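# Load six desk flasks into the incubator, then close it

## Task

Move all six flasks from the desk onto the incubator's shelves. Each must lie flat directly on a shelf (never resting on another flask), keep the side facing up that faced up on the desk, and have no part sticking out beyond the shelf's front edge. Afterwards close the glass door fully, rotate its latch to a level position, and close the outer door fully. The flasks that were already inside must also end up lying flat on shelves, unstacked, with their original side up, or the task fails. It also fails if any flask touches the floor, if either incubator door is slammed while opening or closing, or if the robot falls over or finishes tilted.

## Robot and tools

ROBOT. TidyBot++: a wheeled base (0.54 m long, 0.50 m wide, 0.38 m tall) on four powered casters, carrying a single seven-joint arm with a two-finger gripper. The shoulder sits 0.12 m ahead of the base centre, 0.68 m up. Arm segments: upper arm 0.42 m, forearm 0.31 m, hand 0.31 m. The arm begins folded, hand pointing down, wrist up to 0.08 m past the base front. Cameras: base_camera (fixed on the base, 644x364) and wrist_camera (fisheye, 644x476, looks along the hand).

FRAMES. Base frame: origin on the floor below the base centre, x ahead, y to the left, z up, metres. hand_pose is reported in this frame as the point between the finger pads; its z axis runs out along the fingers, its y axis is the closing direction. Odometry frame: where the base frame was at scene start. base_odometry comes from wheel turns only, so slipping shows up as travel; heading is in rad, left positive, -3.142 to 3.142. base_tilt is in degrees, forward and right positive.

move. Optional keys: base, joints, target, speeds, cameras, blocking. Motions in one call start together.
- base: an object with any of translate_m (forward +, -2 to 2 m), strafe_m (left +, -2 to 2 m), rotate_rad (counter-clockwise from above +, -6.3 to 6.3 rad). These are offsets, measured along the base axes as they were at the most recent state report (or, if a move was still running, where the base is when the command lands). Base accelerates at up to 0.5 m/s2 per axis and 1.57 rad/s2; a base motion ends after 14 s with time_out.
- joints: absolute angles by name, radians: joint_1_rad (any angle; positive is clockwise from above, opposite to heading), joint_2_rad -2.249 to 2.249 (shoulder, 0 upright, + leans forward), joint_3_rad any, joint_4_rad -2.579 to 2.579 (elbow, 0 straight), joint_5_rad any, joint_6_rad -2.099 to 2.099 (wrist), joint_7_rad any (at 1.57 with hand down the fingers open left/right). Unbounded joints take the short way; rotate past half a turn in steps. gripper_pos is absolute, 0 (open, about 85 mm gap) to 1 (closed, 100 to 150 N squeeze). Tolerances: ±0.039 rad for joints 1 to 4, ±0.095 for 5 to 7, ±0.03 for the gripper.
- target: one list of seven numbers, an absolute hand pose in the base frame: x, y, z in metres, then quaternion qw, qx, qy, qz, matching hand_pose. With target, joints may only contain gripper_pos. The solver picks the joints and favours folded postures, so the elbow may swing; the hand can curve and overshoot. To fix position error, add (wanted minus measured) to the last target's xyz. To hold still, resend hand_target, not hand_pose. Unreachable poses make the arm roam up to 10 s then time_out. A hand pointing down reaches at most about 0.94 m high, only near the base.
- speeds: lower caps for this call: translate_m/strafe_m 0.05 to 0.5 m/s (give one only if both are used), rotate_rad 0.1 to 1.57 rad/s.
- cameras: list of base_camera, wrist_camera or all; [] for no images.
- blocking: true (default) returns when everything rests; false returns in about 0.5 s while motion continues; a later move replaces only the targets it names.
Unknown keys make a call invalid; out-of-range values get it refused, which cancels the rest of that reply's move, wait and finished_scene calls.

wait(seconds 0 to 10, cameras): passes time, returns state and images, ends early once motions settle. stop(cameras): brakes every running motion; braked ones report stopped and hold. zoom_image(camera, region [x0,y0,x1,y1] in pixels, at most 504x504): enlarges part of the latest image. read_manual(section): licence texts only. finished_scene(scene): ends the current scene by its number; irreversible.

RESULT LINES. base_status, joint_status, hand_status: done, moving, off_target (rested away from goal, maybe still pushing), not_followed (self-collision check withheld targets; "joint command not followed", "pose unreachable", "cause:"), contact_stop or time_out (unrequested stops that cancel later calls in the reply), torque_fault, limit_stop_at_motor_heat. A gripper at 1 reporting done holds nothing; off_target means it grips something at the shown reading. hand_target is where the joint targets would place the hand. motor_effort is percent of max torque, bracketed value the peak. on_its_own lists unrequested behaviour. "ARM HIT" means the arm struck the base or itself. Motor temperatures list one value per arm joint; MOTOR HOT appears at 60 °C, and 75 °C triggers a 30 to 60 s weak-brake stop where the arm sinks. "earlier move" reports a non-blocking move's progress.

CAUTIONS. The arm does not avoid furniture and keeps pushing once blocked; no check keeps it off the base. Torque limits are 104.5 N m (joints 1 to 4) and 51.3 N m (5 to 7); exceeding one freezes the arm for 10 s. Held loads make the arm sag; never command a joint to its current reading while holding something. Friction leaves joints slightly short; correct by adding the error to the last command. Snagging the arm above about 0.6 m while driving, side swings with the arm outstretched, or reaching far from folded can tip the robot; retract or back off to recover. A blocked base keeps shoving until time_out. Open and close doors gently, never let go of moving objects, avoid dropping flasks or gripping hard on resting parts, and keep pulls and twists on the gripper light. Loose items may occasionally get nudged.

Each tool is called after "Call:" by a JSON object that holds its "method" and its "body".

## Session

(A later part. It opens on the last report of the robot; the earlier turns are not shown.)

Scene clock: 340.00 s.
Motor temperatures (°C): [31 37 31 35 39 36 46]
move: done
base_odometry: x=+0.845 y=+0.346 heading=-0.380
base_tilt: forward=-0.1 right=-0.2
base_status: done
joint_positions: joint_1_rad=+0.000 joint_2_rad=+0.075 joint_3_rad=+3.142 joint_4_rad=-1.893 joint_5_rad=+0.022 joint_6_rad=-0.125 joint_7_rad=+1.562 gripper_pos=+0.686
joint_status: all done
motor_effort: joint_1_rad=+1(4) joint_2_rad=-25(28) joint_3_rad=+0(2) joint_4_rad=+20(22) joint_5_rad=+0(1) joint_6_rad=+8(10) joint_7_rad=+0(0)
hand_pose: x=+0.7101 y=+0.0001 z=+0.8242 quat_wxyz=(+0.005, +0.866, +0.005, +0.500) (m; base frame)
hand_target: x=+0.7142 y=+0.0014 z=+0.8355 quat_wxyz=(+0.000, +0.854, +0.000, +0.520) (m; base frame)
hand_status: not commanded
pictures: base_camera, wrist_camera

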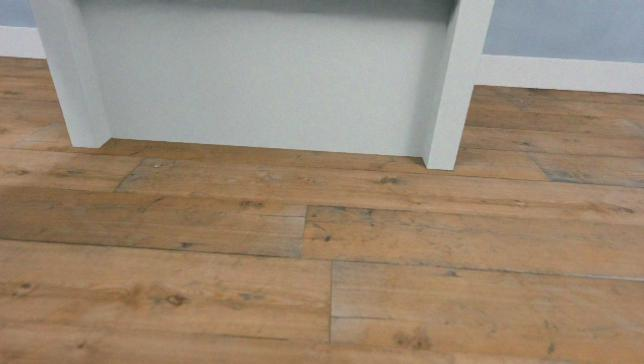

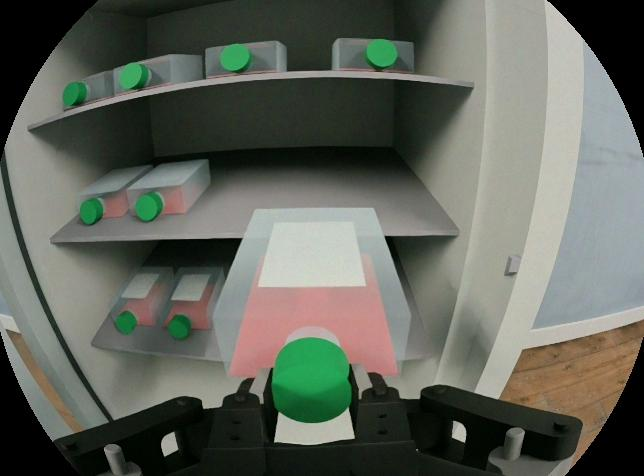

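Call:
{"method": "move", "body": {"base": {"translate_m":0.06,"strafe_m":-0.045,"rotate_rad":-0.01}, "cameras": ["wrist_camera"]}}

Call:
{"method": "move", "body": {"base": {"translate_m":0.12}, "speeds": {"translate_m":0.2}}}

Scene clock: 341.50 s.
Motor temperatures (°C): [31 37 31 35 39 36 46]
move: done
base_odometry: x=+0.884 y=+0.282 heading=-0.389
base_tilt: forward=-0.1 right=-0.2
base_status: done
joint_positions: joint_1_rad=+0.001 joint_2_rad=+0.079 joint_3_rad=+3.142 joint_4_rad=-1.893 joint_5_rad=+0.022 joint_6_rad=-0.124 joint_7_rad=+1.562 gripper_pos=+0.686
joint_status: not commanded
motor_effort: joint_1_rad=+1(5) joint_2_rad=-25(28) joint_3_rad=+0(4) joint_4_rad=+20(21) joint_5_rad=+0(1) joint_6_rad=+8(9) joint_7_rad=+0(0)
hand_pose: x=+0.7107 y=+0.0000 z=+0.8222 quat_wxyz=(+0.005, +0.867, +0.005, +0.499) (m; base frame)
hand_target: x=+0.7142 y=+0.0014 z=+0.8355 quat_wxyz=(+0.000, +0.854, +0.000, +0.520) (m; base frame)
hand_status: not commanded
pictures: wrist_camera

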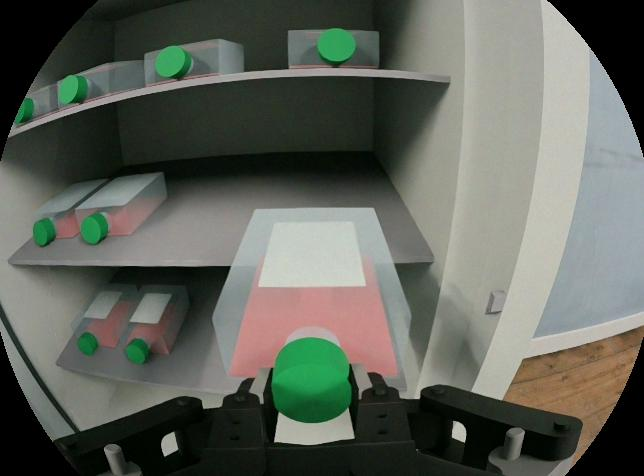

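Scene clock: 342.83 s.
Motor temperatures (°C): [31 37 31 35 39 36 46]
move: done
base_odometry: x=+0.995 y=+0.236 heading=-0.390
base_tilt: forward=-0.1 right=-0.2
base_status: done
joint_positions: joint_1_rad=+0.001 joint_2_rad=+0.079 joint_3_rad=+3.142 joint_4_rad=-1.894 joint_5_rad=+0.022 joint_6_rad=-0.124 joint_7_rad=+1.562 gripper_pos=+0.686
joint_status: not commanded
motor_effort: joint_1_rad=+1(4) joint_2_rad=-26(28) joint_3_rad=+0(2) joint_4_rad=+20(22) joint_5_rad=+0(1) joint_6_rad=+8(9) joint_7_rad=+0(0)
hand_pose: x=+0.7107 y=+0.0001 z=+0.8221 quat_wxyz=(+0.005, +0.867, +0.005, +0.499) (m; base frame)
hand_target: x=+0.7142 y=+0.0014 z=+0.8355 quat_wxyz=(+0.000, +0.854, +0.000, +0.520) (m; base frame)
hand_status: not commanded
pictures: base_camera, wrist_camera

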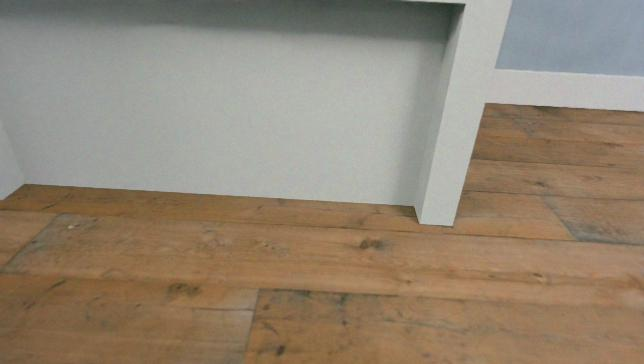

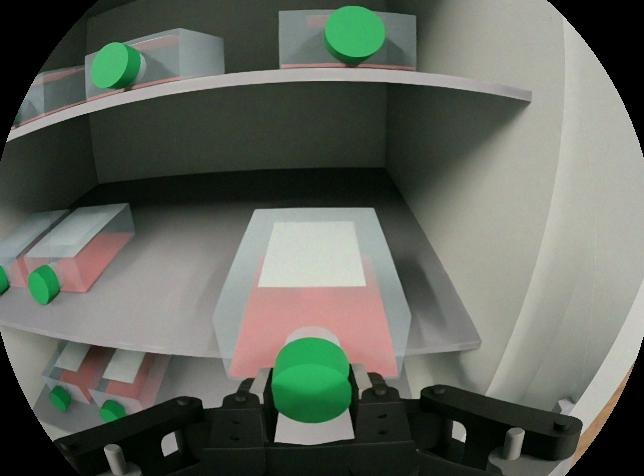

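Call:
{"method": "move", "body": {"base": {"translate_m":0.10}, "speeds": {"translate_m":0.15}, "joints": {"joint_2_rad":0.098,"joint_4_rad":-1.955,"joint_6_rad":0.01}}}

Scene clock: 344.30 s.
Motor temperatures (°C): [31 37 31 35 39 36 46]
move: done
base_odometry: x=+1.088 y=+0.198 heading=-0.390
base_tilt: forward=-0.1 right=-0.2
base_status: done
joint_positions: joint_1_rad=+0.001 joint_2_rad=+0.100 joint_3_rad=+3.142 joint_4_rad=-1.942 joint_5_rad=+0.022 joint_6_rad=-0.040 joint_7_rad=+1.562 gripper_pos=+0.686
joint_status: all done
motor_effort: joint_1_rad=+2(2) joint_2_rad=-25(28) joint_3_rad=+0(1) joint_4_rad=+19(21) joint_5_rad=+0(1) joint_6_rad=+8(9) joint_7_rad=+0(0)
hand_pose: x=+0.7127 y=+0.0006 z=+0.8058 quat_wxyz=(+0.004, +0.863, +0.005, +0.506) (m; base frame)
hand_target: x=+0.7159 y=+0.0014 z=+0.8132 quat_wxyz=(+0.000, +0.853, +0.000, +0.522) (m; base frame)
hand_status: not commanded
pictures: base_camera, wrist_camera

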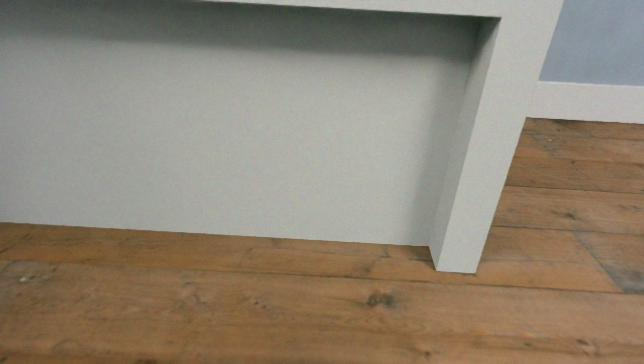

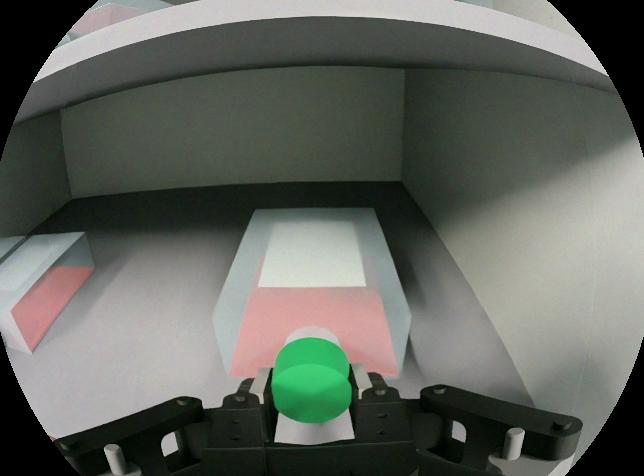

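Call:
{"method": "move", "body": {"joints": {"joint_2_rad":0.12,"joint_4_rad":-2.005,"joint_6_rad":0.08}, "cameras": []}}

Call:
{"method": "move", "body": {"joints": {"joint_2_rad":0.128,"joint_4_rad":-2.023,"joint_6_rad":0.105}, "cameras": ["wrist_camera"]}}

Scene clock: 345.30 s.
Motor temperatures (°C): [31 37 31 35 39 36 46]
move: done
base_odometry: x=+1.088 y=+0.198 heading=-0.390
base_tilt: forward=-0.1 right=-0.2
base_status: not commanded
joint_positions: joint_1_rad=+0.001 joint_2_rad=+0.111 joint_3_rad=+3.142 joint_4_rad=-1.991 joint_5_rad=+0.022 joint_6_rad=+0.028 joint_7_rad=+1.562 gripper_pos=+0.686
joint_status: all done
motor_effort: joint_1_rad=+1(2) joint_2_rad=-24(26) joint_3_rad=+0(1) joint_4_rad=+18(21) joint_5_rad=-1(1) joint_6_rad=+7(9) joint_7_rad=+0(0)
hand_pose: x=+0.7093 y=+0.0011 z=+0.7902 quat_wxyz=(+0.003, +0.861, +0.006, +0.508) (m; base frame)
hand_target: x=+0.7136 y=+0.0014 z=+0.7920 quat_wxyz=(+0.000, +0.853, +0.000, +0.521) (m; base frame)
hand_status: not commanded
pictures: none
No camera images: "cameras" was empty.

Scene clock: 345.90 s.
Motor temperatures (°C): [31 37 31 35 39 36 46]
move: done
base_odometry: x=+1.088 y=+0.198 heading=-0.390
base_tilt: forward=-0.1 right=-0.2
base_status: not commanded
joint_positions: joint_1_rad=+0.001 joint_2_rad=+0.112 joint_3_rad=+3.142 joint_4_rad=-2.005 joint_5_rad=+0.022 joint_6_rad=+0.057 joint_7_rad=+1.562 gripper_pos=+0.686
joint_status: all done
motor_effort: joint_1_rad=+2(2) joint_2_rad=-25(26) joint_3_rad=+0(1) joint_4_rad=+19(20) joint_5_rad=-1(1) joint_6_rad=+8(8) joint_7_rad=+0(0)
hand_pose: x=+0.7094 y=+0.0013 z=+0.7901 quat_wxyz=(+0.003, +0.857, +0.006, +0.515) (m; base frame)
hand_target: x=+0.7124 y=+0.0014 z=+0.7844 quat_wxyz=(+0.000, +0.854, +0.000, +0.521) (m; base frame)
hand_status: not commanded
pictures: wrist_camera

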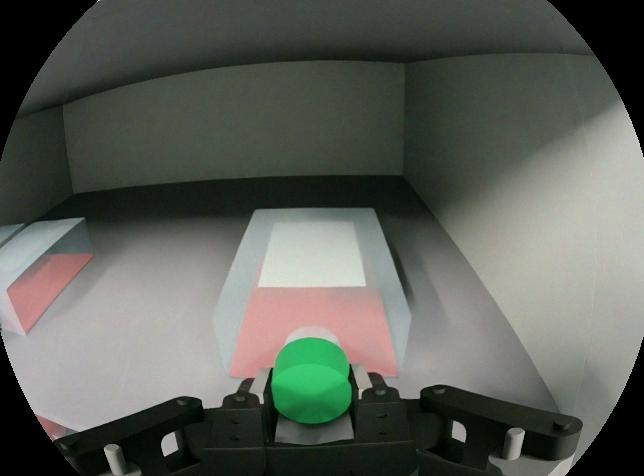

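Call:
{"method": "move", "body": {"joints": {"joint_2_rad":0.145,"joint_4_rad":-2.045,"joint_6_rad":0.115}, "cameras": []}}

Call:
{"method": "move", "body": {"joints": {"joint_2_rad":0.155,"joint_4_rad":-2.06,"joint_6_rad":0.125}, "cameras": ["wrist_camera"]}}

Scene clock: 346.67 s.
Motor temperatures (°C): [31 37 31 35 39 36 46]
move: done
base_odometry: x=+1.088 y=+0.198 heading=-0.390
base_tilt: forward=-0.1 right=-0.2
base_status: not commanded
joint_positions: joint_1_rad=+0.001 joint_2_rad=+0.114 joint_3_rad=+3.142 joint_4_rad=-2.016 joint_5_rad=+0.022 joint_6_rad=+0.079 joint_7_rad=+1.562 gripper_pos=+0.686
joint_status: all done
motor_effort: joint_1_rad=+1(1) joint_2_rad=-22(25) joint_3_rad=+0(1) joint_4_rad=+17(18) joint_5_rad=+0(1) joint_6_rad=+6(7) joint_7_rad=+0(0)
hand_pose: x=+0.7094 y=+0.0014 z=+0.7896 quat_wxyz=(+0.003, +0.855, +0.006, +0.519) (m; base frame)
hand_target: x=+0.7084 y=+0.0014 z=+0.7653 quat_wxyz=(+0.000, +0.861, +0.000, +0.508) (m; base frame)
hand_status: not commanded
pictures: none
No camera images: "cameras" was empty.

Scene clock: 347.23 s.
Motor temperatures (°C): [31 37 31 35 39 36 46]
move: off_target
base_odometry: x=+1.088 y=+0.198 heading=-0.390
base_tilt: forward=-0.1 right=-0.2
base_status: not commanded
joint_positions: joint_1_rad=+0.001 joint_2_rad=+0.114 joint_3_rad=+3.142 joint_4_rad=-2.024 joint_5_rad=+0.022 joint_6_rad=+0.096 joint_7_rad=+1.562 gripper_pos=+0.686
joint_status: joint_2_rad off_target (ended at +0.114, target +0.155); the others done
motor_effort: joint_1_rad=+0(1) joint_2_rad=-20(22) joint_3_rad=-1(1) joint_4_rad=+16(16) joint_5_rad=+0(1) joint_6_rad=+5(7) joint_7_rad=+0(0)
hand_pose: x=+0.7093 y=+0.0016 z=+0.7893 quat_wxyz=(+0.003, +0.853, +0.006, +0.522) (m; base frame)
hand_target: x=+0.7056 y=+0.0014 z=+0.7543 quat_wxyz=(+0.000, +0.865, +0.000, +0.502) (m; base frame)
hand_status: not commanded
pictures: wrist_camera

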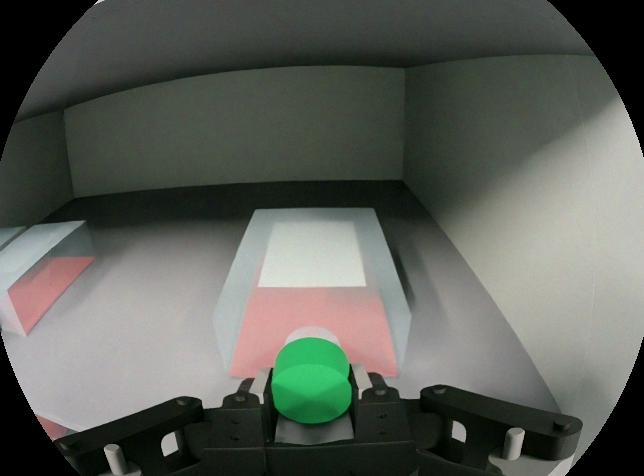

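Call:
{"method": "move", "body": {"joints": {"joint_2_rad":0.135,"joint_4_rad":-2.025,"joint_6_rad":0.075}, "cameras": []}}

Call:
{"method": "move", "body": {"joints": {"gripper_pos":0.5}, "cameras": ["wrist_camera"]}}

Call:
{"method": "move", "body": {"base": {"translate_m":-0.1}, "speeds": {"translate_m":0.12}, "cameras": ["wrist_camera"]}}

Scene clock: 348.37 s.
Motor temperatures (°C): [31 37 31 35 39 36 46]
move: done
base_odometry: x=+1.088 y=+0.198 heading=-0.390
base_tilt: forward=-0.1 right=-0.2
base_status: not commanded
joint_positions: joint_1_rad=+0.001 joint_2_rad=+0.114 joint_3_rad=+3.142 joint_4_rad=-2.017 joint_5_rad=+0.022 joint_6_rad=+0.084 joint_7_rad=+1.562 gripper_pos=+0.686
joint_status: all done
motor_effort: joint_1_rad=+2(2) joint_2_rad=-23(25) joint_3_rad=+0(1) joint_4_rad=+17(18) joint_5_rad=+0(1) joint_6_rad=+7(7) joint_7_rad=+0(0)
hand_pose: x=+0.7098 y=+0.0015 z=+0.7897 quat_wxyz=(+0.003, +0.854, +0.006, +0.520) (m; base frame)
hand_target: x=+0.7080 y=+0.0014 z=+0.7709 quat_wxyz=(+0.000, +0.864, +0.000, +0.504) (m; base frame)
hand_status: not commanded
pictures: none
No camera images: "cameras" was empty.

Scene clock: 349.10 s.
Motor temperatures (°C): [31 37 31 35 39 36 46]
move: done
base_odometry: x=+1.088 y=+0.198 heading=-0.390
base_tilt: forward=-0.1 right=-0.2
base_status: not commanded
joint_positions: joint_1_rad=+0.001 joint_2_rad=+0.116 joint_3_rad=+3.142 joint_4_rad=-2.017 joint_5_rad=+0.022 joint_6_rad=+0.084 joint_7_rad=+1.562 gripper_pos=+0.500
joint_status: all done
motor_effort: joint_1_rad=+1(2) joint_2_rad=-24(25) joint_3_rad=+0(1) joint_4_rad=+17(18) joint_5_rad=+0(1) joint_6_rad=+7(7) joint_7_rad=+0(0)
hand_pose: x=+0.7100 y=+0.0015 z=+0.7890 quat_wxyz=(+0.003, +0.854, +0.006, +0.519) (m; base frame)
hand_target: x=+0.7080 y=+0.0014 z=+0.7709 quat_wxyz=(+0.000, +0.864, +0.000, +0.504) (m; base frame)
hand_status: not commanded
pictures: wrist_camera

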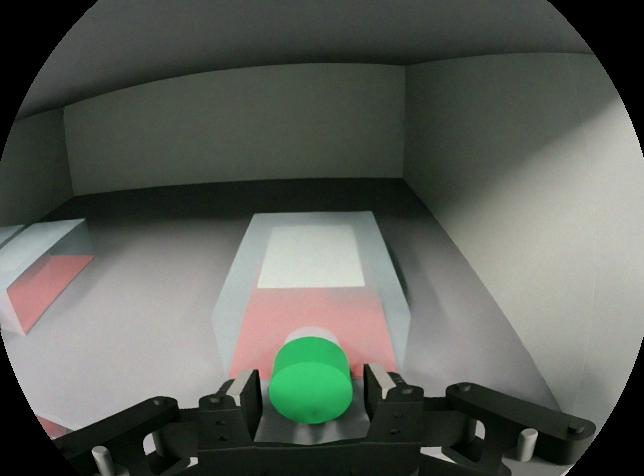

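Scene clock: 350.63 s.
Motor temperatures (°C): [31 37 31 35 39 36 46]
move: done
base_odometry: x=+0.995 y=+0.236 heading=-0.390
base_tilt: forward=-0.1 right=-0.2
base_status: done
joint_positions: joint_1_rad=+0.001 joint_2_rad=+0.125 joint_3_rad=+3.142 joint_4_rad=-2.014 joint_5_rad=+0.022 joint_6_rad=+0.084 joint_7_rad=+1.562 gripper_pos=+0.500
joint_status: not commanded
motor_effort: joint_1_rad=+1(3) joint_2_rad=-25(26) joint_3_rad=+0(1) joint_4_rad=+18(20) joint_5_rad=-1(1) joint_6_rad=+8(8) joint_7_rad=+0(0)
hand_pose: x=+0.7119 y=+0.0015 z=+0.7853 quat_wxyz=(+0.003, +0.856, +0.006, +0.517) (m; base frame)
hand_target: x=+0.7080 y=+0.0014 z=+0.7709 quat_wxyz=(+0.000, +0.864, +0.000, +0.504) (m; base frame)
hand_status: not commanded
pictures: wrist_camera

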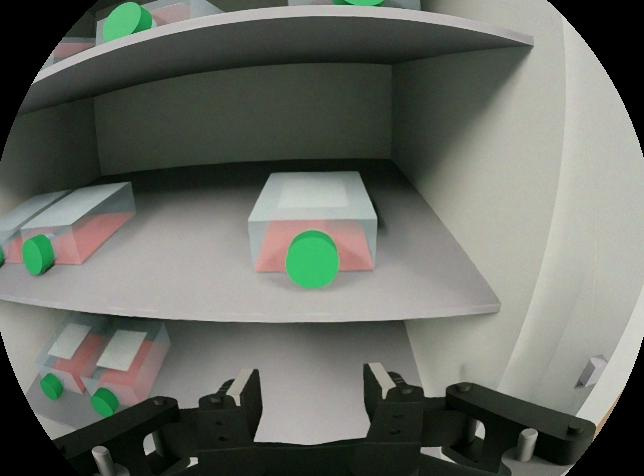

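Call:
{"method": "move", "body": {"base": {"translate_m":-0.3}, "cameras": []}}

Call:
{"method": "move", "body": {"base": {"translate_m":-0.93}, "joints": {"joint_2_rad":-0.084,"joint_4_rad":-0.97,"joint_6_rad":-1.4,"gripper_pos":0.0}, "cameras": []}}

Call:
{"method": "move", "body": {"base": {"rotate_rad":0.94}, "cameras": []}}

Call:
{"method": "move", "body": {"base": {"translate_m":0.63,"strafe_m":1.07}}}

Scene clock: 354.63 s.
Motor temperatures (°C): [31 37 31 35 39 36 46]
move: done
base_odometry: x=+0.718 y=+0.350 heading=-0.390
base_tilt: forward=-0.1 right=-0.2
base_status: done
joint_positions: joint_1_rad=+0.001 joint_2_rad=+0.131 joint_3_rad=+3.142 joint_4_rad=-2.014 joint_5_rad=+0.022 joint_6_rad=+0.084 joint_7_rad=+1.562 gripper_pos=+0.500
joint_status: not commanded
motor_effort: joint_1_rad=+1(2) joint_2_rad=-25(27) joint_3_rad=+0(1) joint_4_rad=+18(20) joint_5_rad=+0(1) joint_6_rad=+7(8) joint_7_rad=+0(0)
hand_pose: x=+0.7123 y=+0.0015 z=+0.7815 quat_wxyz=(+0.003, +0.858, +0.006, +0.514) (m; base frame)
hand_target: x=+0.7080 y=+0.0014 z=+0.7709 quat_wxyz=(+0.000, +0.864, +0.000, +0.504) (m; base frame)
hand_status: not commanded
pictures: none
No camera images: "cameras" was empty.

Scene clock: 357.67 s.
Motor temperatures (°C): [31 37 31 35 39 36 46]
move: done
base_odometry: x=-0.143 y=+0.703 heading=-0.390
base_tilt: forward=-0.1 right=-0.2
base_status: done
joint_positions: joint_1_rad=+0.001 joint_2_rad=-0.084 joint_3_rad=+3.142 joint_4_rad=-0.971 joint_5_rad=+0.022 joint_6_rad=-1.350 joint_7_rad=+1.562 gripper_pos=+0.000
joint_status: all done
motor_effort: joint_1_rad=+2(3) joint_2_rad=-16(31) joint_3_rad=+0(1) joint_4_rad=+17(21) joint_5_rad=+0(1) joint_6_rad=+7(9) joint_7_rad=+0(0)
hand_pose: x=+0.5723 y=-0.0055 z=+1.1074 quat_wxyz=(+0.009, +0.899, -0.007, +0.437) (m; base frame)
hand_target: x=+0.5622 y=+0.0013 z=+1.0958 quat_wxyz=(+0.000, +0.910, +0.000, +0.415) (m; base frame)
hand_status: not commanded
pictures: none
No camera images: "cameras" was empty.

Scene clock: 359.50 s.
Motor temperatures (°C): [31 37 31 35 39 36 46]
move: done
base_odometry: x=-0.143 y=+0.703 heading=+0.549
base_tilt: forward=-0.1 right=-0.2
base_status: done
joint_positions: joint_1_rad=-0.003 joint_2_rad=-0.084 joint_3_rad=+3.138 joint_4_rad=-0.971 joint_5_rad=+0.021 joint_6_rad=-1.350 joint_7_rad=+1.562 gripper_pos=+0.000
joint_status: not commanded
motor_effort: joint_1_rad=+1(4) joint_2_rad=-15(17) joint_3_rad=+0(2) joint_4_rad=+17(18) joint_5_rad=+0(2) joint_6_rad=+7(7) joint_7_rad=+0(0)
hand_pose: x=+0.5722 y=-0.0023 z=+1.1072 quat_wxyz=(+0.007, +0.899, -0.003, +0.437) (m; base frame)
hand_target: x=+0.5622 y=+0.0013 z=+1.0958 quat_wxyz=(+0.000, +0.910, +0.000, +0.415) (m; base frame)
hand_status: not commanded
pictures: none
No camera images: "cameras" was empty.

Scene clock: 363.33 s.
Motor temperatures (°C): [31 37 31 35 39 36 46]
move: done
base_odometry: x=-0.164 y=+1.945 heading=+0.550
base_tilt: forward=-0.1 right=-0.2
base_status: done
joint_positions: joint_1_rad=-0.003 joint_2_rad=-0.083 joint_3_rad=+3.139 joint_4_rad=-0.971 joint_5_rad=+0.021 joint_6_rad=-1.351 joint_7_rad=+1.562 gripper_pos=+0.000
joint_status: not commanded
motor_effort: joint_1_rad=+1(3) joint_2_rad=-15(18) joint_3_rad=+0(2) joint_4_rad=+17(18) joint_5_rad=+0(1) joint_6_rad=+7(7) joint_7_rad=+0(0)
hand_pose: x=+0.5720 y=-0.0025 z=+1.1070 quat_wxyz=(+0.007, +0.900, -0.004, +0.436) (m; base frame)
hand_target: x=+0.5622 y=+0.0013 z=+1.0958 quat_wxyz=(+0.000, +0.910, +0.000, +0.415) (m; base frame)
hand_status: not commanded
pictures: base_camera, wrist_camera

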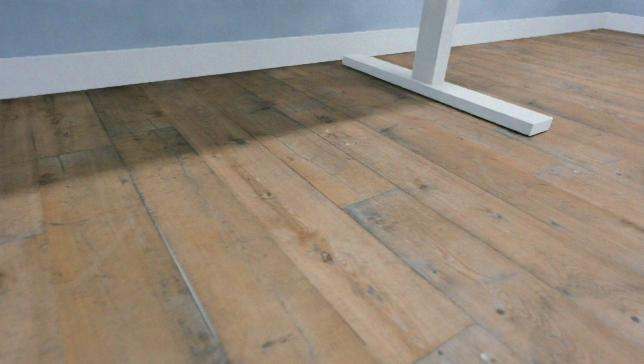

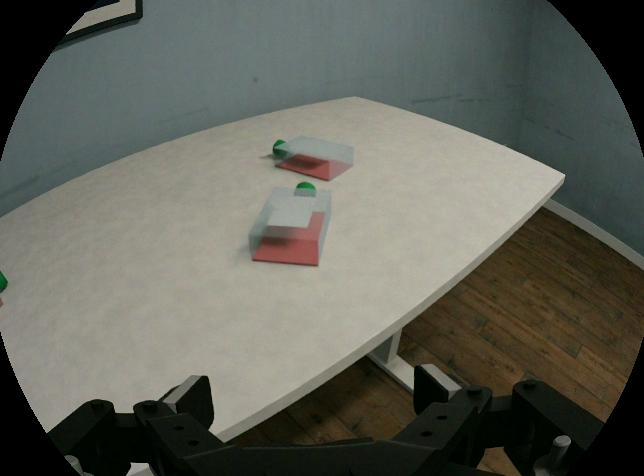

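Call:
{"method": "move", "body": {"base": {"translate_m":0.013,"strafe_m":0.12,"rotate_rad":-0.11}, "joints": {"joint_2_rad":0.02,"joint_4_rad":-1.43,"joint_6_rad":-0.61,"gripper_pos":0}}}

Scene clock: 365.97 s.
Motor temperatures (°C): [31 37 31 35 39 36 46]
move: done
base_odometry: x=-0.216 y=+2.054 heading=+0.439
base_tilt: forward=-0.1 right=-0.2
base_status: done
joint_positions: joint_1_rad=-0.003 joint_2_rad=+0.016 joint_3_rad=+3.138 joint_4_rad=-1.412 joint_5_rad=+0.021 joint_6_rad=-0.663 joint_7_rad=+1.562 gripper_pos=+0.000
joint_status: all done
motor_effort: joint_1_rad=+2(4) joint_2_rad=-23(25) joint_3_rad=+0(3) joint_4_rad=+21(22) joint_5_rad=-1(2) joint_6_rad=+7(8) joint_7_rad=+0(0)
hand_pose: x=+0.7071 y=+0.0012 z=+0.9924 quat_wxyz=(+0.006, +0.865, +0.003, +0.501) (m; base frame)
hand_target: x=+0.7143 y=+0.0013 z=+0.9941 quat_wxyz=(+0.000, +0.857, +0.000, +0.515) (m; base frame)
hand_status: not commanded
pictures: base_camera, wrist_camera

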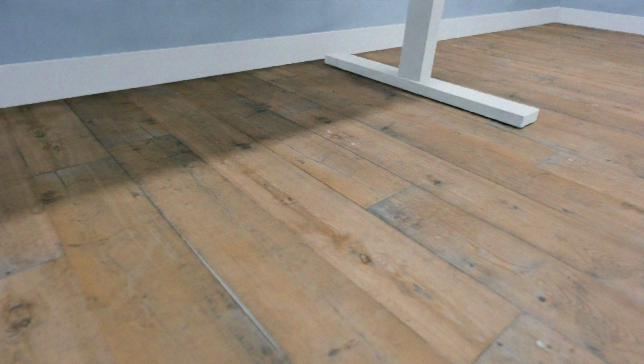

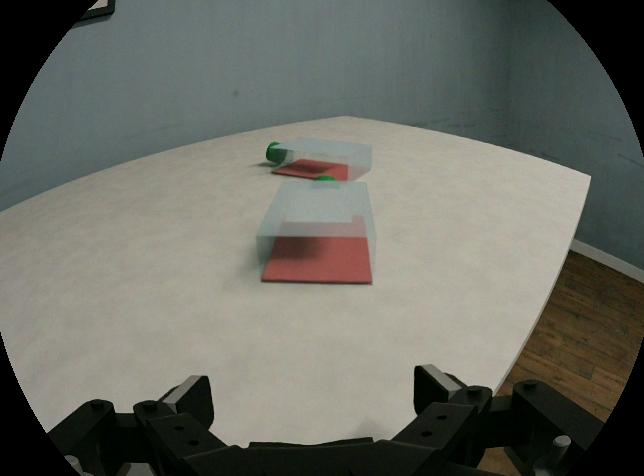

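Call:
{"method": "move", "body": {"base": {"translate_m":0.085,"strafe_m":0.031,"rotate_rad":-0.04}, "joints": {"joint_2_rad":0.02,"joint_4_rad":-1.475,"joint_6_rad":-0.57}}}

Scene clock: 367.50 s.
Motor temperatures (°C): [31 37 31 35 39 36 46]
move: done
base_odometry: x=-0.152 y=+2.118 heading=+0.399
base_tilt: forward=-0.1 right=-0.2
base_status: done
joint_positions: joint_1_rad=+0.000 joint_2_rad=+0.030 joint_3_rad=+3.143 joint_4_rad=-1.457 joint_5_rad=+0.021 joint_6_rad=-0.616 joint_7_rad=+1.562 gripper_pos=+0.000
joint_status: all done
motor_effort: joint_1_rad=+2(4) joint_2_rad=-24(28) joint_3_rad=+0(2) joint_4_rad=+21(22) joint_5_rad=+0(1) joint_6_rad=+7(8) joint_7_rad=+0(0)
hand_pose: x=+0.7132 y=-0.0032 z=+0.9704 quat_wxyz=(+0.008, +0.868, +0.000, +0.496) (m; base frame)
hand_target: x=+0.7149 y=+0.0013 z=+0.9786 quat_wxyz=(+0.000, +0.859, +0.000, +0.513) (m; base frame)
hand_status: not commanded
pictures: base_camera, wrist_camera

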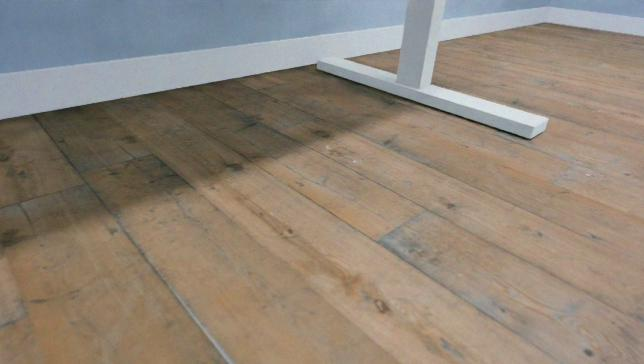

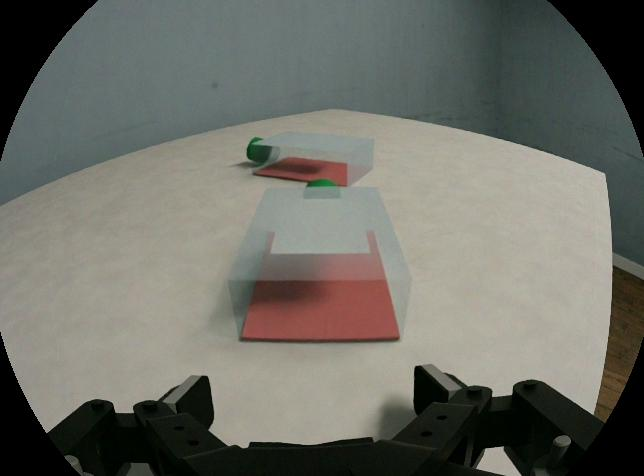

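Call:
{"method": "move", "body": {"base": {"translate_m":0.045,"strafe_m":-0.004}, "speeds": {"translate_m":0.1}, "cameras": ["wrist_camera"]}}

Scene clock: 368.67 s.
Motor temperatures (°C): [31 37 31 35 39 36 46]
move: done
base_odometry: x=-0.109 y=+2.132 heading=+0.399
base_tilt: forward=-0.1 right=-0.2
base_status: done
joint_positions: joint_1_rad=+0.000 joint_2_rad=+0.028 joint_3_rad=+3.143 joint_4_rad=-1.457 joint_5_rad=+0.021 joint_6_rad=-0.616 joint_7_rad=+1.562 gripper_pos=+0.000
joint_status: not commanded
motor_effort: joint_1_rad=+1(2) joint_2_rad=-24(28) joint_3_rad=+0(1) joint_4_rad=+21(22) joint_5_rad=+0(1) joint_6_rad=+7(8) joint_7_rad=+0(0)
hand_pose: x=+0.7126 y=-0.0032 z=+0.9717 quat_wxyz=(+0.008, +0.868, +0.000, +0.497) (m; base frame)
hand_target: x=+0.7149 y=+0.0013 z=+0.9786 quat_wxyz=(+0.000, +0.859, +0.000, +0.513) (m; base frame)
hand_status: not commanded
pictures: wrist_camera

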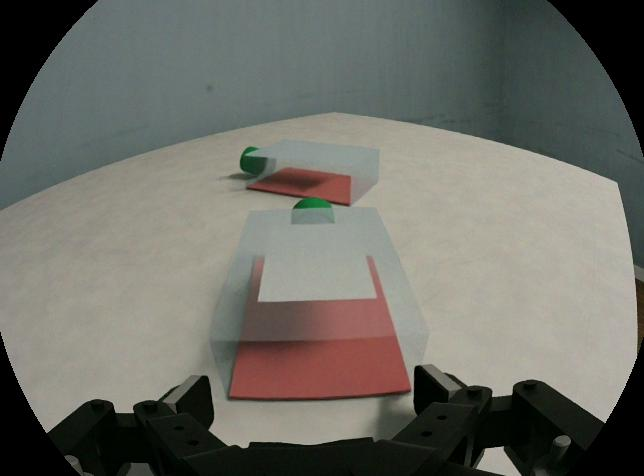

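Call:
{"method": "move", "body": {"base": {"translate_m":-0.18}, "joints": {"joint_2_rad":-0.084,"joint_4_rad":-0.97,"joint_6_rad":-1.4,"gripper_pos":0.3}, "cameras": []}}

Call:
{"method": "move", "body": {"base": {"translate_m":1.09,"strafe_m":-0.862,"rotate_rad":1.57}}}

Scene clock: 374.77 s.
Motor temperatures (°C): [31 37 31 35 39 36 46]
move: done
base_odometry: x=-0.275 y=+2.062 heading=+0.399
base_tilt: forward=-0.1 right=-0.2
base_status: done
joint_positions: joint_1_rad=+0.000 joint_2_rad=-0.086 joint_3_rad=+3.143 joint_4_rad=-0.971 joint_5_rad=+0.021 joint_6_rad=-1.348 joint_7_rad=+1.562 gripper_pos=+0.300
joint_status: all done
motor_effort: joint_1_rad=+2(3) joint_2_rad=-15(29) joint_3_rad=+0(2) joint_4_rad=+17(23) joint_5_rad=+0(1) joint_6_rad=+7(8) joint_7_rad=+0(0)
hand_pose: x=+0.5717 y=-0.0057 z=+1.1087 quat_wxyz=(+0.009, +0.898, -0.007, +0.439) (m; base frame)
hand_target: x=+0.5622 y=+0.0013 z=+1.0958 quat_wxyz=(+0.000, +0.910, +0.000, +0.415) (m; base frame)
hand_status: not commanded
pictures: none
No camera images: "cameras" was empty.

Scene clock: 379.27 s.
Motor temperatures (°C): [31 37 31 35 39 36 46]
move: done
base_odometry: x=+1.065 y=+1.692 heading=+1.970
base_tilt: forward=-0.1 right=-0.2
base_status: done
joint_positions: joint_1_rad=-0.001 joint_2_rad=-0.082 joint_3_rad=+3.142 joint_4_rad=-0.971 joint_5_rad=+0.021 joint_6_rad=-1.352 joint_7_rad=+1.562 gripper_pos=+0.300
joint_status: not commanded
motor_effort: joint_1_rad=+1(3) joint_2_rad=-15(19) joint_3_rad=+0(2) joint_4_rad=+18(18) joint_5_rad=-1(1) joint_6_rad=+7(7) joint_7_rad=+0(0)
hand_pose: x=+0.5724 y=-0.0051 z=+1.1061 quat_wxyz=(+0.008, +0.900, -0.006, +0.435) (m; base frame)
hand_target: x=+0.5622 y=+0.0013 z=+1.0958 quat_wxyz=(+0.000, +0.910, +0.000, +0.415) (m; base frame)
hand_status: not commanded
pictures: base_camera, wrist_camera

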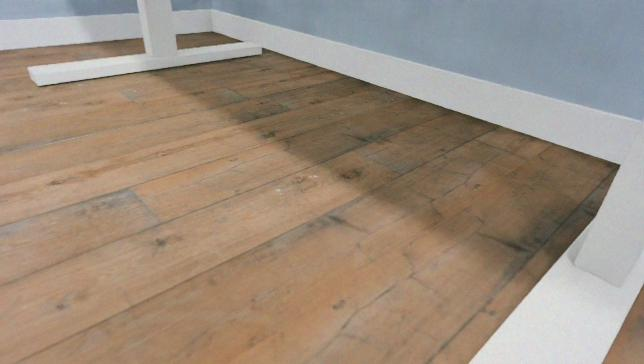

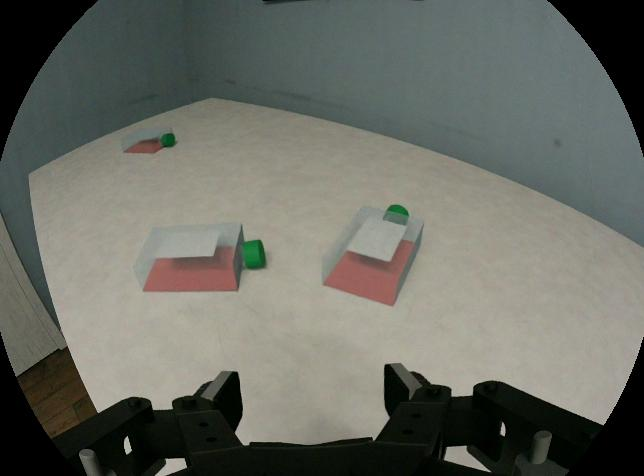

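Call:
{"method": "move", "body": {"base": {"translate_m":0.194,"strafe_m":0.347,"rotate_rad":-0.67}, "joints": {"joint_1_rad":-0.3,"joint_2_rad":0.28,"joint_4_rad":-0.593,"joint_6_rad":-1.665,"joint_7_rad":0.32,"gripper_pos":0.45}}}

Scene clock: 384.53 s.
Motor temperatures (°C): [31 37 31 35 39 36 46]
move: done
base_odometry: x=+0.670 y=+1.736 heading=+1.299
base_tilt: forward=-0.1 right=-0.2
base_status: done
joint_positions: joint_1_rad=-0.297 joint_2_rad=+0.277 joint_3_rad=+3.143 joint_4_rad=-0.600 joint_5_rad=+0.021 joint_6_rad=-1.614 joint_7_rad=+0.360 gripper_pos=+0.450
joint_status: all done
motor_effort: joint_1_rad=+2(4) joint_2_rad=-28(31) joint_3_rad=+0(2) joint_4_rad=+16(18) joint_5_rad=+0(1) joint_6_rad=+5(8) joint_7_rad=+0(1)
hand_pose: x=+0.6422 y=+0.1541 z=+1.0398 quat_wxyz=(-0.211, +0.848, -0.422, +0.240) (m; base frame)
hand_target: x=+0.6286 y=+0.1590 z=+1.0319 quat_wxyz=(-0.208, +0.849, -0.437, +0.212) (m; base frame)
hand_status: not commanded
pictures: base_camera, wrist_camera

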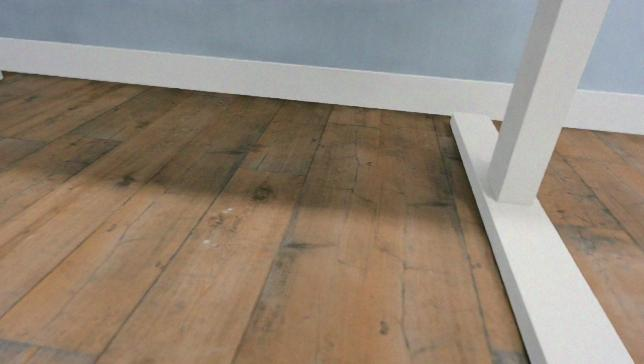

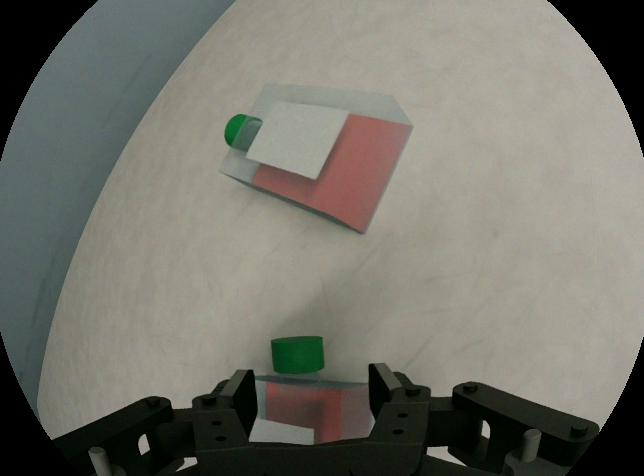

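Call:
{"method": "move", "body": {"base": {"translate_m":0.05,"strafe_m":0.028}, "joints": {"joint_2_rad":0.228,"joint_4_rad":-0.77,"joint_6_rad":-1.54}, "cameras": ["wrist_camera"]}}

Scene clock: 386.53 s.
Motor temperatures (°C): [31 37 31 35 39 36 46]
move: off_target
base_odometry: x=+0.656 y=+1.791 heading=+1.299
base_tilt: forward=-0.1 right=-0.2
base_status: done
joint_positions: joint_1_rad=-0.297 joint_2_rad=+0.224 joint_3_rad=+3.143 joint_4_rad=-0.724 joint_5_rad=+0.021 joint_6_rad=-1.556 joint_7_rad=+0.359 gripper_pos=+0.450
joint_status: joint_4_rad off_target (ended at -0.724, target -0.770); the others done
motor_effort: joint_1_rad=+1(3) joint_2_rad=-21(29) joint_3_rad=-1(1) joint_4_rad=+12(17) joint_5_rad=+0(1) joint_6_rad=+2(6) joint_7_rad=+0(0)
hand_pose: x=+0.6314 y=+0.1509 z=+1.0257 quat_wxyz=(-0.207, +0.850, -0.423, +0.236) (m; base frame)
hand_target: x=+0.6306 y=+0.1597 z=+1.0058 quat_wxyz=(-0.208, +0.849, -0.437, +0.212) (m; base frame)
hand_status: not commanded
pictures: wrist_camera

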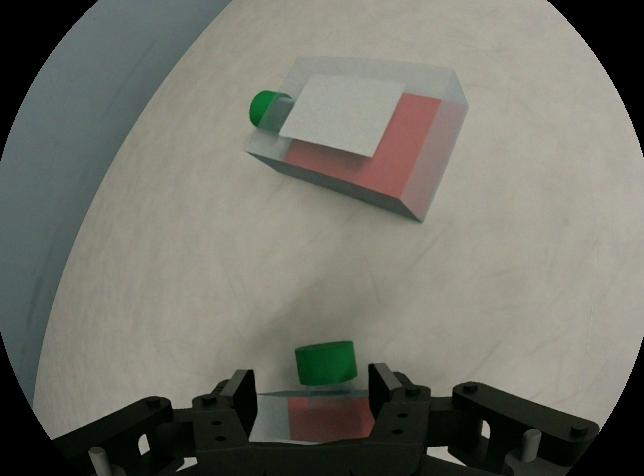

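Call:
{"method": "move", "body": {"joints": {"joint_2_rad":0.28,"joint_4_rad":-0.61,"joint_6_rad":-1.64}, "cameras": []}}

Call:
{"method": "move", "body": {"base": {"translate_m":0.038,"strafe_m":0.01}, "cameras": ["wrist_camera"]}}

Scene clock: 388.57 s.
Motor temperatures (°C): [31 37 31 35 39 36 46]
move: done
base_odometry: x=+0.656 y=+1.791 heading=+1.299
base_tilt: forward=-0.1 right=-0.2
base_status: not commanded
joint_positions: joint_1_rad=-0.297 joint_2_rad=+0.271 joint_3_rad=+3.143 joint_4_rad=-0.617 joint_5_rad=+0.021 joint_6_rad=-1.596 joint_7_rad=+0.359 gripper_pos=+0.450
joint_status: all done
motor_effort: joint_1_rad=+2(2) joint_2_rad=-28(29) joint_3_rad=+0(0) joint_4_rad=+16(17) joint_5_rad=+0(1) joint_6_rad=+6(6) joint_7_rad=+0(0)
hand_pose: x=+0.6435 y=+0.1546 z=+1.0391 quat_wxyz=(-0.214, +0.847, -0.422, +0.242) (m; base frame)
hand_target: x=+0.6338 y=+0.1606 z=+1.0292 quat_wxyz=(-0.211, +0.848, -0.436, +0.215) (m; base frame)
hand_status: not commanded
pictures: none
No camera images: "cameras" was empty.

Scene clock: 389.47 s.
Motor temperatures (°C): [31 37 31 35 39 36 46]
move: done
base_odometry: x=+0.656 y=+1.831 heading=+1.300
base_tilt: forward=-0.1 right=-0.2
base_status: done
joint_positions: joint_1_rad=-0.297 joint_2_rad=+0.288 joint_3_rad=+3.143 joint_4_rad=-0.613 joint_5_rad=+0.021 joint_6_rad=-1.597 joint_7_rad=+0.358 gripper_pos=+0.450
joint_status: not commanded
motor_effort: joint_1_rad=+2(2) joint_2_rad=-29(32) joint_3_rad=+0(1) joint_4_rad=+16(18) joint_5_rad=+0(1) joint_6_rad=+5(6) joint_7_rad=+0(0)
hand_pose: x=+0.6491 y=+0.1563 z=+1.0314 quat_wxyz=(-0.209, +0.849, -0.423, +0.237) (m; base frame)
hand_target: x=+0.6338 y=+0.1606 z=+1.0292 quat_wxyz=(-0.211, +0.848, -0.436, +0.215) (m; base frame)
hand_status: not commanded
pictures: wrist_camera

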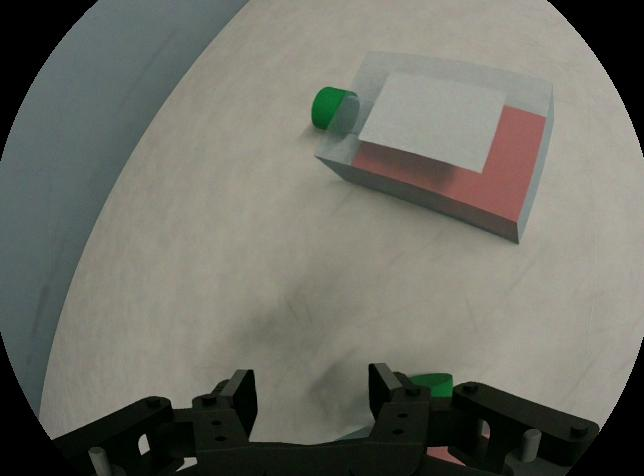

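Call:
{"method": "move", "body": {"base": {"translate_m":-0.028,"strafe_m":-0.013}, "joints": {"joint_2_rad":0.25,"joint_4_rad":-0.70,"joint_6_rad":-1.58}, "cameras": ["wrist_camera"]}}

Scene clock: 391.03 s.
Motor temperatures (°C): [31 37 31 35 39 36 46]
move: done
base_odometry: x=+0.661 y=+1.801 heading=+1.300
base_tilt: forward=-0.1 right=-0.2
base_status: done
joint_positions: joint_1_rad=-0.297 joint_2_rad=+0.263 joint_3_rad=+3.143 joint_4_rad=-0.682 joint_5_rad=+0.021 joint_6_rad=-1.597 joint_7_rad=+0.358 gripper_pos=+0.450
joint_status: all done
motor_effort: joint_1_rad=+1(3) joint_2_rad=-28(34) joint_3_rad=+0(1) joint_4_rad=+16(17) joint_5_rad=+0(1) joint_6_rad=+5(6) joint_7_rad=+0(0)
hand_pose: x=+0.6370 y=+0.1526 z=+1.0151 quat_wxyz=(-0.195, +0.855, -0.426, +0.222) (m; base frame)
hand_target: x=+0.6331 y=+0.1604 z=+1.0175 quat_wxyz=(-0.211, +0.848, -0.436, +0.215) (m; base frame)
hand_status: not commanded
pictures: wrist_camera

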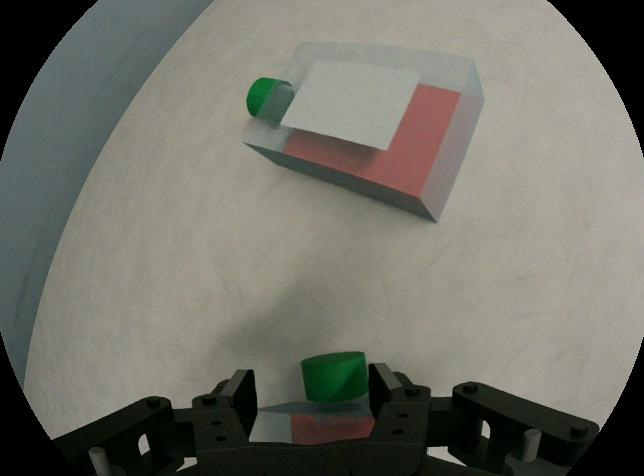

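Call:
{"method": "move", "body": {"base": {"translate_m":0.014,"strafe_m":0.008}, "joints": {"joint_2_rad":0.24,"joint_4_rad":-0.78,"joint_6_rad":-1.51}, "cameras": ["wrist_camera"]}}

Scene clock: 392.70 s.
Motor temperatures (°C): [31 37 31 35 39 36 46]
move: done
base_odometry: x=+0.657 y=+1.816 heading=+1.300
base_tilt: forward=-0.1 right=-0.2
base_status: done
joint_positions: joint_1_rad=-0.298 joint_2_rad=+0.254 joint_3_rad=+3.143 joint_4_rad=-0.759 joint_5_rad=+0.021 joint_6_rad=-1.551 joint_7_rad=+0.358 gripper_pos=+0.450
joint_status: all done
motor_effort: joint_1_rad=+1(3) joint_2_rad=-27(31) joint_3_rad=+0(1) joint_4_rad=+16(18) joint_5_rad=-1(1) joint_6_rad=+4(6) joint_7_rad=+0(0)
hand_pose: x=+0.6392 y=+0.1533 z=+0.9950 quat_wxyz=(-0.188, +0.858, -0.426, +0.215) (m; base frame)
hand_target: x=+0.6408 y=+0.1628 z=+1.0002 quat_wxyz=(-0.211, +0.848, -0.436, +0.215) (m; base frame)
hand_status: not commanded
pictures: wrist_camera

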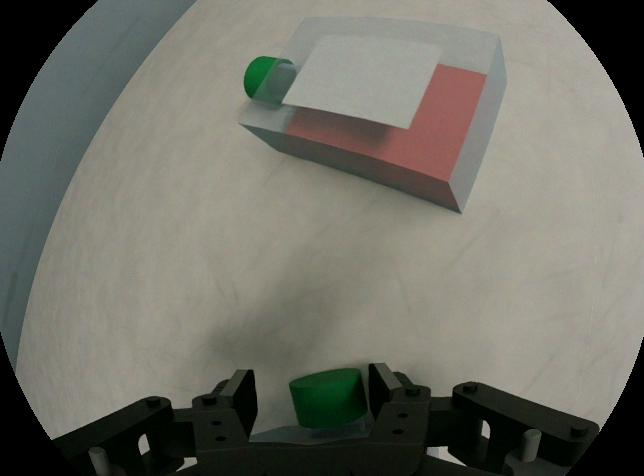

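Call:
{"method": "move", "body": {"joints": {"joint_2_rad":0.215,"joint_4_rad":-0.87,"joint_6_rad":-1.445}, "cameras": ["wrist_camera"]}}

Scene clock: 393.77 s.
Motor temperatures (°C): [31 37 31 35 39 36 46]
move: off_target
base_odometry: x=+0.657 y=+1.816 heading=+1.300
base_tilt: forward=-0.1 right=-0.2
base_status: not commanded
joint_positions: joint_1_rad=-0.298 joint_2_rad=+0.217 joint_3_rad=+3.143 joint_4_rad=-0.829 joint_5_rad=+0.021 joint_6_rad=-1.479 joint_7_rad=+0.358 gripper_pos=+0.450
joint_status: joint_4_rad off_target (ended at -0.829, target -0.870); the others done
motor_effort: joint_1_rad=+1(2) joint_2_rad=-22(27) joint_3_rad=+0(1) joint_4_rad=+13(16) joint_5_rad=-1(1) joint_6_rad=+3(5) joint_7_rad=+0(0)
hand_pose: x=+0.6393 y=+0.1534 z=+0.9964 quat_wxyz=(-0.200, +0.854, -0.423, +0.228) (m; base frame)
hand_target: x=+0.6407 y=+0.1628 z=+0.9848 quat_wxyz=(-0.211, +0.848, -0.436, +0.215) (m; base frame)
hand_status: not commanded
pictures: wrist_camera

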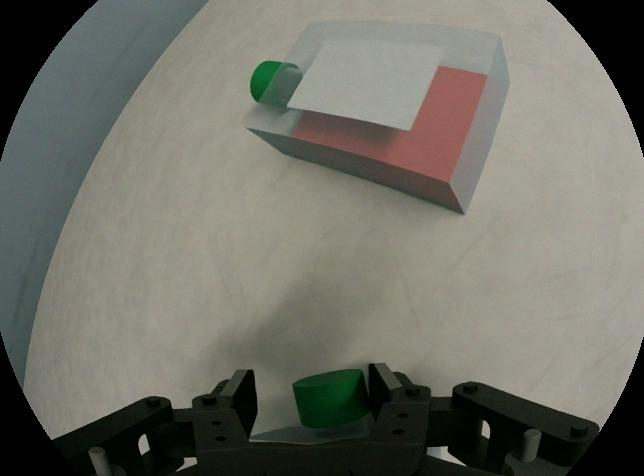

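Call:
{"method": "move", "body": {"joints": {"joint_2_rad":0.235,"joint_4_rad":-0.775,"joint_6_rad":-1.51,"gripper_pos":0.35}, "cameras": []}}

Call:
{"method": "move", "body": {"base": {"translate_m":-0.004,"strafe_m":-0.011}, "cameras": ["wrist_camera"]}}

Scene clock: 394.93 s.
Motor temperatures (°C): [31 37 31 35 39 36 46]
move: done
base_odometry: x=+0.657 y=+1.816 heading=+1.300
base_tilt: forward=-0.1 right=-0.2
base_status: not commanded
joint_positions: joint_1_rad=-0.298 joint_2_rad=+0.232 joint_3_rad=+3.143 joint_4_rad=-0.779 joint_5_rad=+0.021 joint_6_rad=-1.491 joint_7_rad=+0.358 gripper_pos=+0.350
joint_status: all done
motor_effort: joint_1_rad=+2(2) joint_2_rad=-28(29) joint_3_rad=+0(0) joint_4_rad=+17(18) joint_5_rad=+0(1) joint_6_rad=+5(6) joint_7_rad=+0(0)
hand_pose: x=+0.6453 y=+0.1552 z=+1.0086 quat_wxyz=(-0.208, +0.850, -0.422, +0.236) (m; base frame)
hand_target: x=+0.6397 y=+0.1625 z=+1.0051 quat_wxyz=(-0.214, +0.847, -0.436, +0.218) (m; base frame)
hand_status: not commanded
pictures: none
No camera images: "cameras" was empty.

Scene clock: 395.53 s.
Motor temperatures (°C): [31 37 31 35 39 36 46]
move: done
base_odometry: x=+0.667 y=+1.810 heading=+1.300
base_tilt: forward=-0.1 right=-0.2
base_status: done
joint_positions: joint_1_rad=-0.298 joint_2_rad=+0.233 joint_3_rad=+3.143 joint_4_rad=-0.779 joint_5_rad=+0.021 joint_6_rad=-1.491 joint_7_rad=+0.358 gripper_pos=+0.350
joint_status: not commanded
motor_effort: joint_1_rad=+1(5) joint_2_rad=-28(30) joint_3_rad=+0(2) joint_4_rad=+17(17) joint_5_rad=+0(1) joint_6_rad=+5(6) joint_7_rad=+0(0)
hand_pose: x=+0.6458 y=+0.1555 z=+1.0080 quat_wxyz=(-0.207, +0.850, -0.422, +0.236) (m; base frame)
hand_target: x=+0.6397 y=+0.1625 z=+1.0051 quat_wxyz=(-0.214, +0.847, -0.436, +0.218) (m; base frame)
hand_status: not commanded
pictures: wrist_camera

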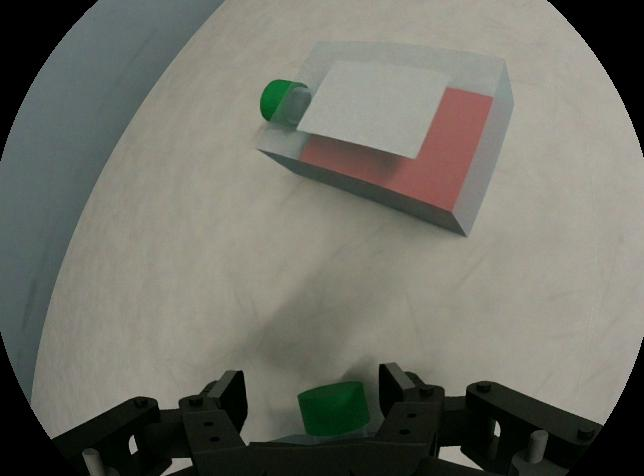

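Call:
{"method": "move", "body": {"base": {"translate_m":-0.008,"strafe_m":0.004}, "joints": {"joint_2_rad":0.229,"joint_4_rad":-0.81,"joint_6_rad":-1.487,"gripper_pos":0.45}, "cameras": []}}

Call:
{"method": "move", "body": {"joints": {"gripper_pos":0.6}, "cameras": ["wrist_camera"]}}

Scene clock: 397.53 s.
Motor temperatures (°C): [31 37 31 35 39 36 46]
move: done
base_odometry: x=+0.661 y=+1.803 heading=+1.300
base_tilt: forward=-0.1 right=-0.2
base_status: done
joint_positions: joint_1_rad=-0.300 joint_2_rad=+0.232 joint_3_rad=+3.142 joint_4_rad=-0.797 joint_5_rad=+0.021 joint_6_rad=-1.491 joint_7_rad=+0.358 gripper_pos=+0.450
joint_status: all done
motor_effort: joint_1_rad=+1(4) joint_2_rad=-27(31) joint_3_rad=+0(2) joint_4_rad=+18(19) joint_5_rad=-1(1) joint_6_rad=+5(6) joint_7_rad=+0(0)
hand_pose: x=+0.6436 y=+0.1564 z=+1.0002 quat_wxyz=(-0.202, +0.853, -0.422, +0.229) (m; base frame)
hand_target: x=+0.6404 y=+0.1627 z=+0.9968 quat_wxyz=(-0.212, +0.847, -0.436, +0.216) (m; base frame)
hand_status: not commanded
pictures: none
No camera images: "cameras" was empty.

Scene clock: 398.10 s.
Motor temperatures (°C): [31 37 31 35 39 36 46]
move: done
base_odometry: x=+0.661 y=+1.803 heading=+1.300
base_tilt: forward=-0.1 right=-0.2
base_status: not commanded
joint_positions: joint_1_rad=-0.300 joint_2_rad=+0.232 joint_3_rad=+3.142 joint_4_rad=-0.797 joint_5_rad=+0.021 joint_6_rad=-1.491 joint_7_rad=+0.358 gripper_pos=+0.600
joint_status: all done
motor_effort: joint_1_rad=+1(2) joint_2_rad=-28(28) joint_3_rad=+0(0) joint_4_rad=+17(18) joint_5_rad=+0(1) joint_6_rad=+5(5) joint_7_rad=+0(0)
hand_pose: x=+0.6436 y=+0.1564 z=+1.0002 quat_wxyz=(-0.202, +0.853, -0.422, +0.229) (m; base frame)
hand_target: x=+0.6404 y=+0.1627 z=+0.9968 quat_wxyz=(-0.212, +0.847, -0.436, +0.216) (m; base frame)
hand_status: not commanded
pictures: wrist_camera

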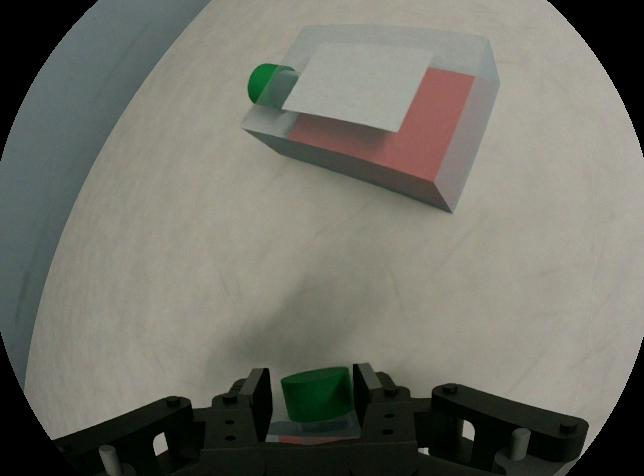

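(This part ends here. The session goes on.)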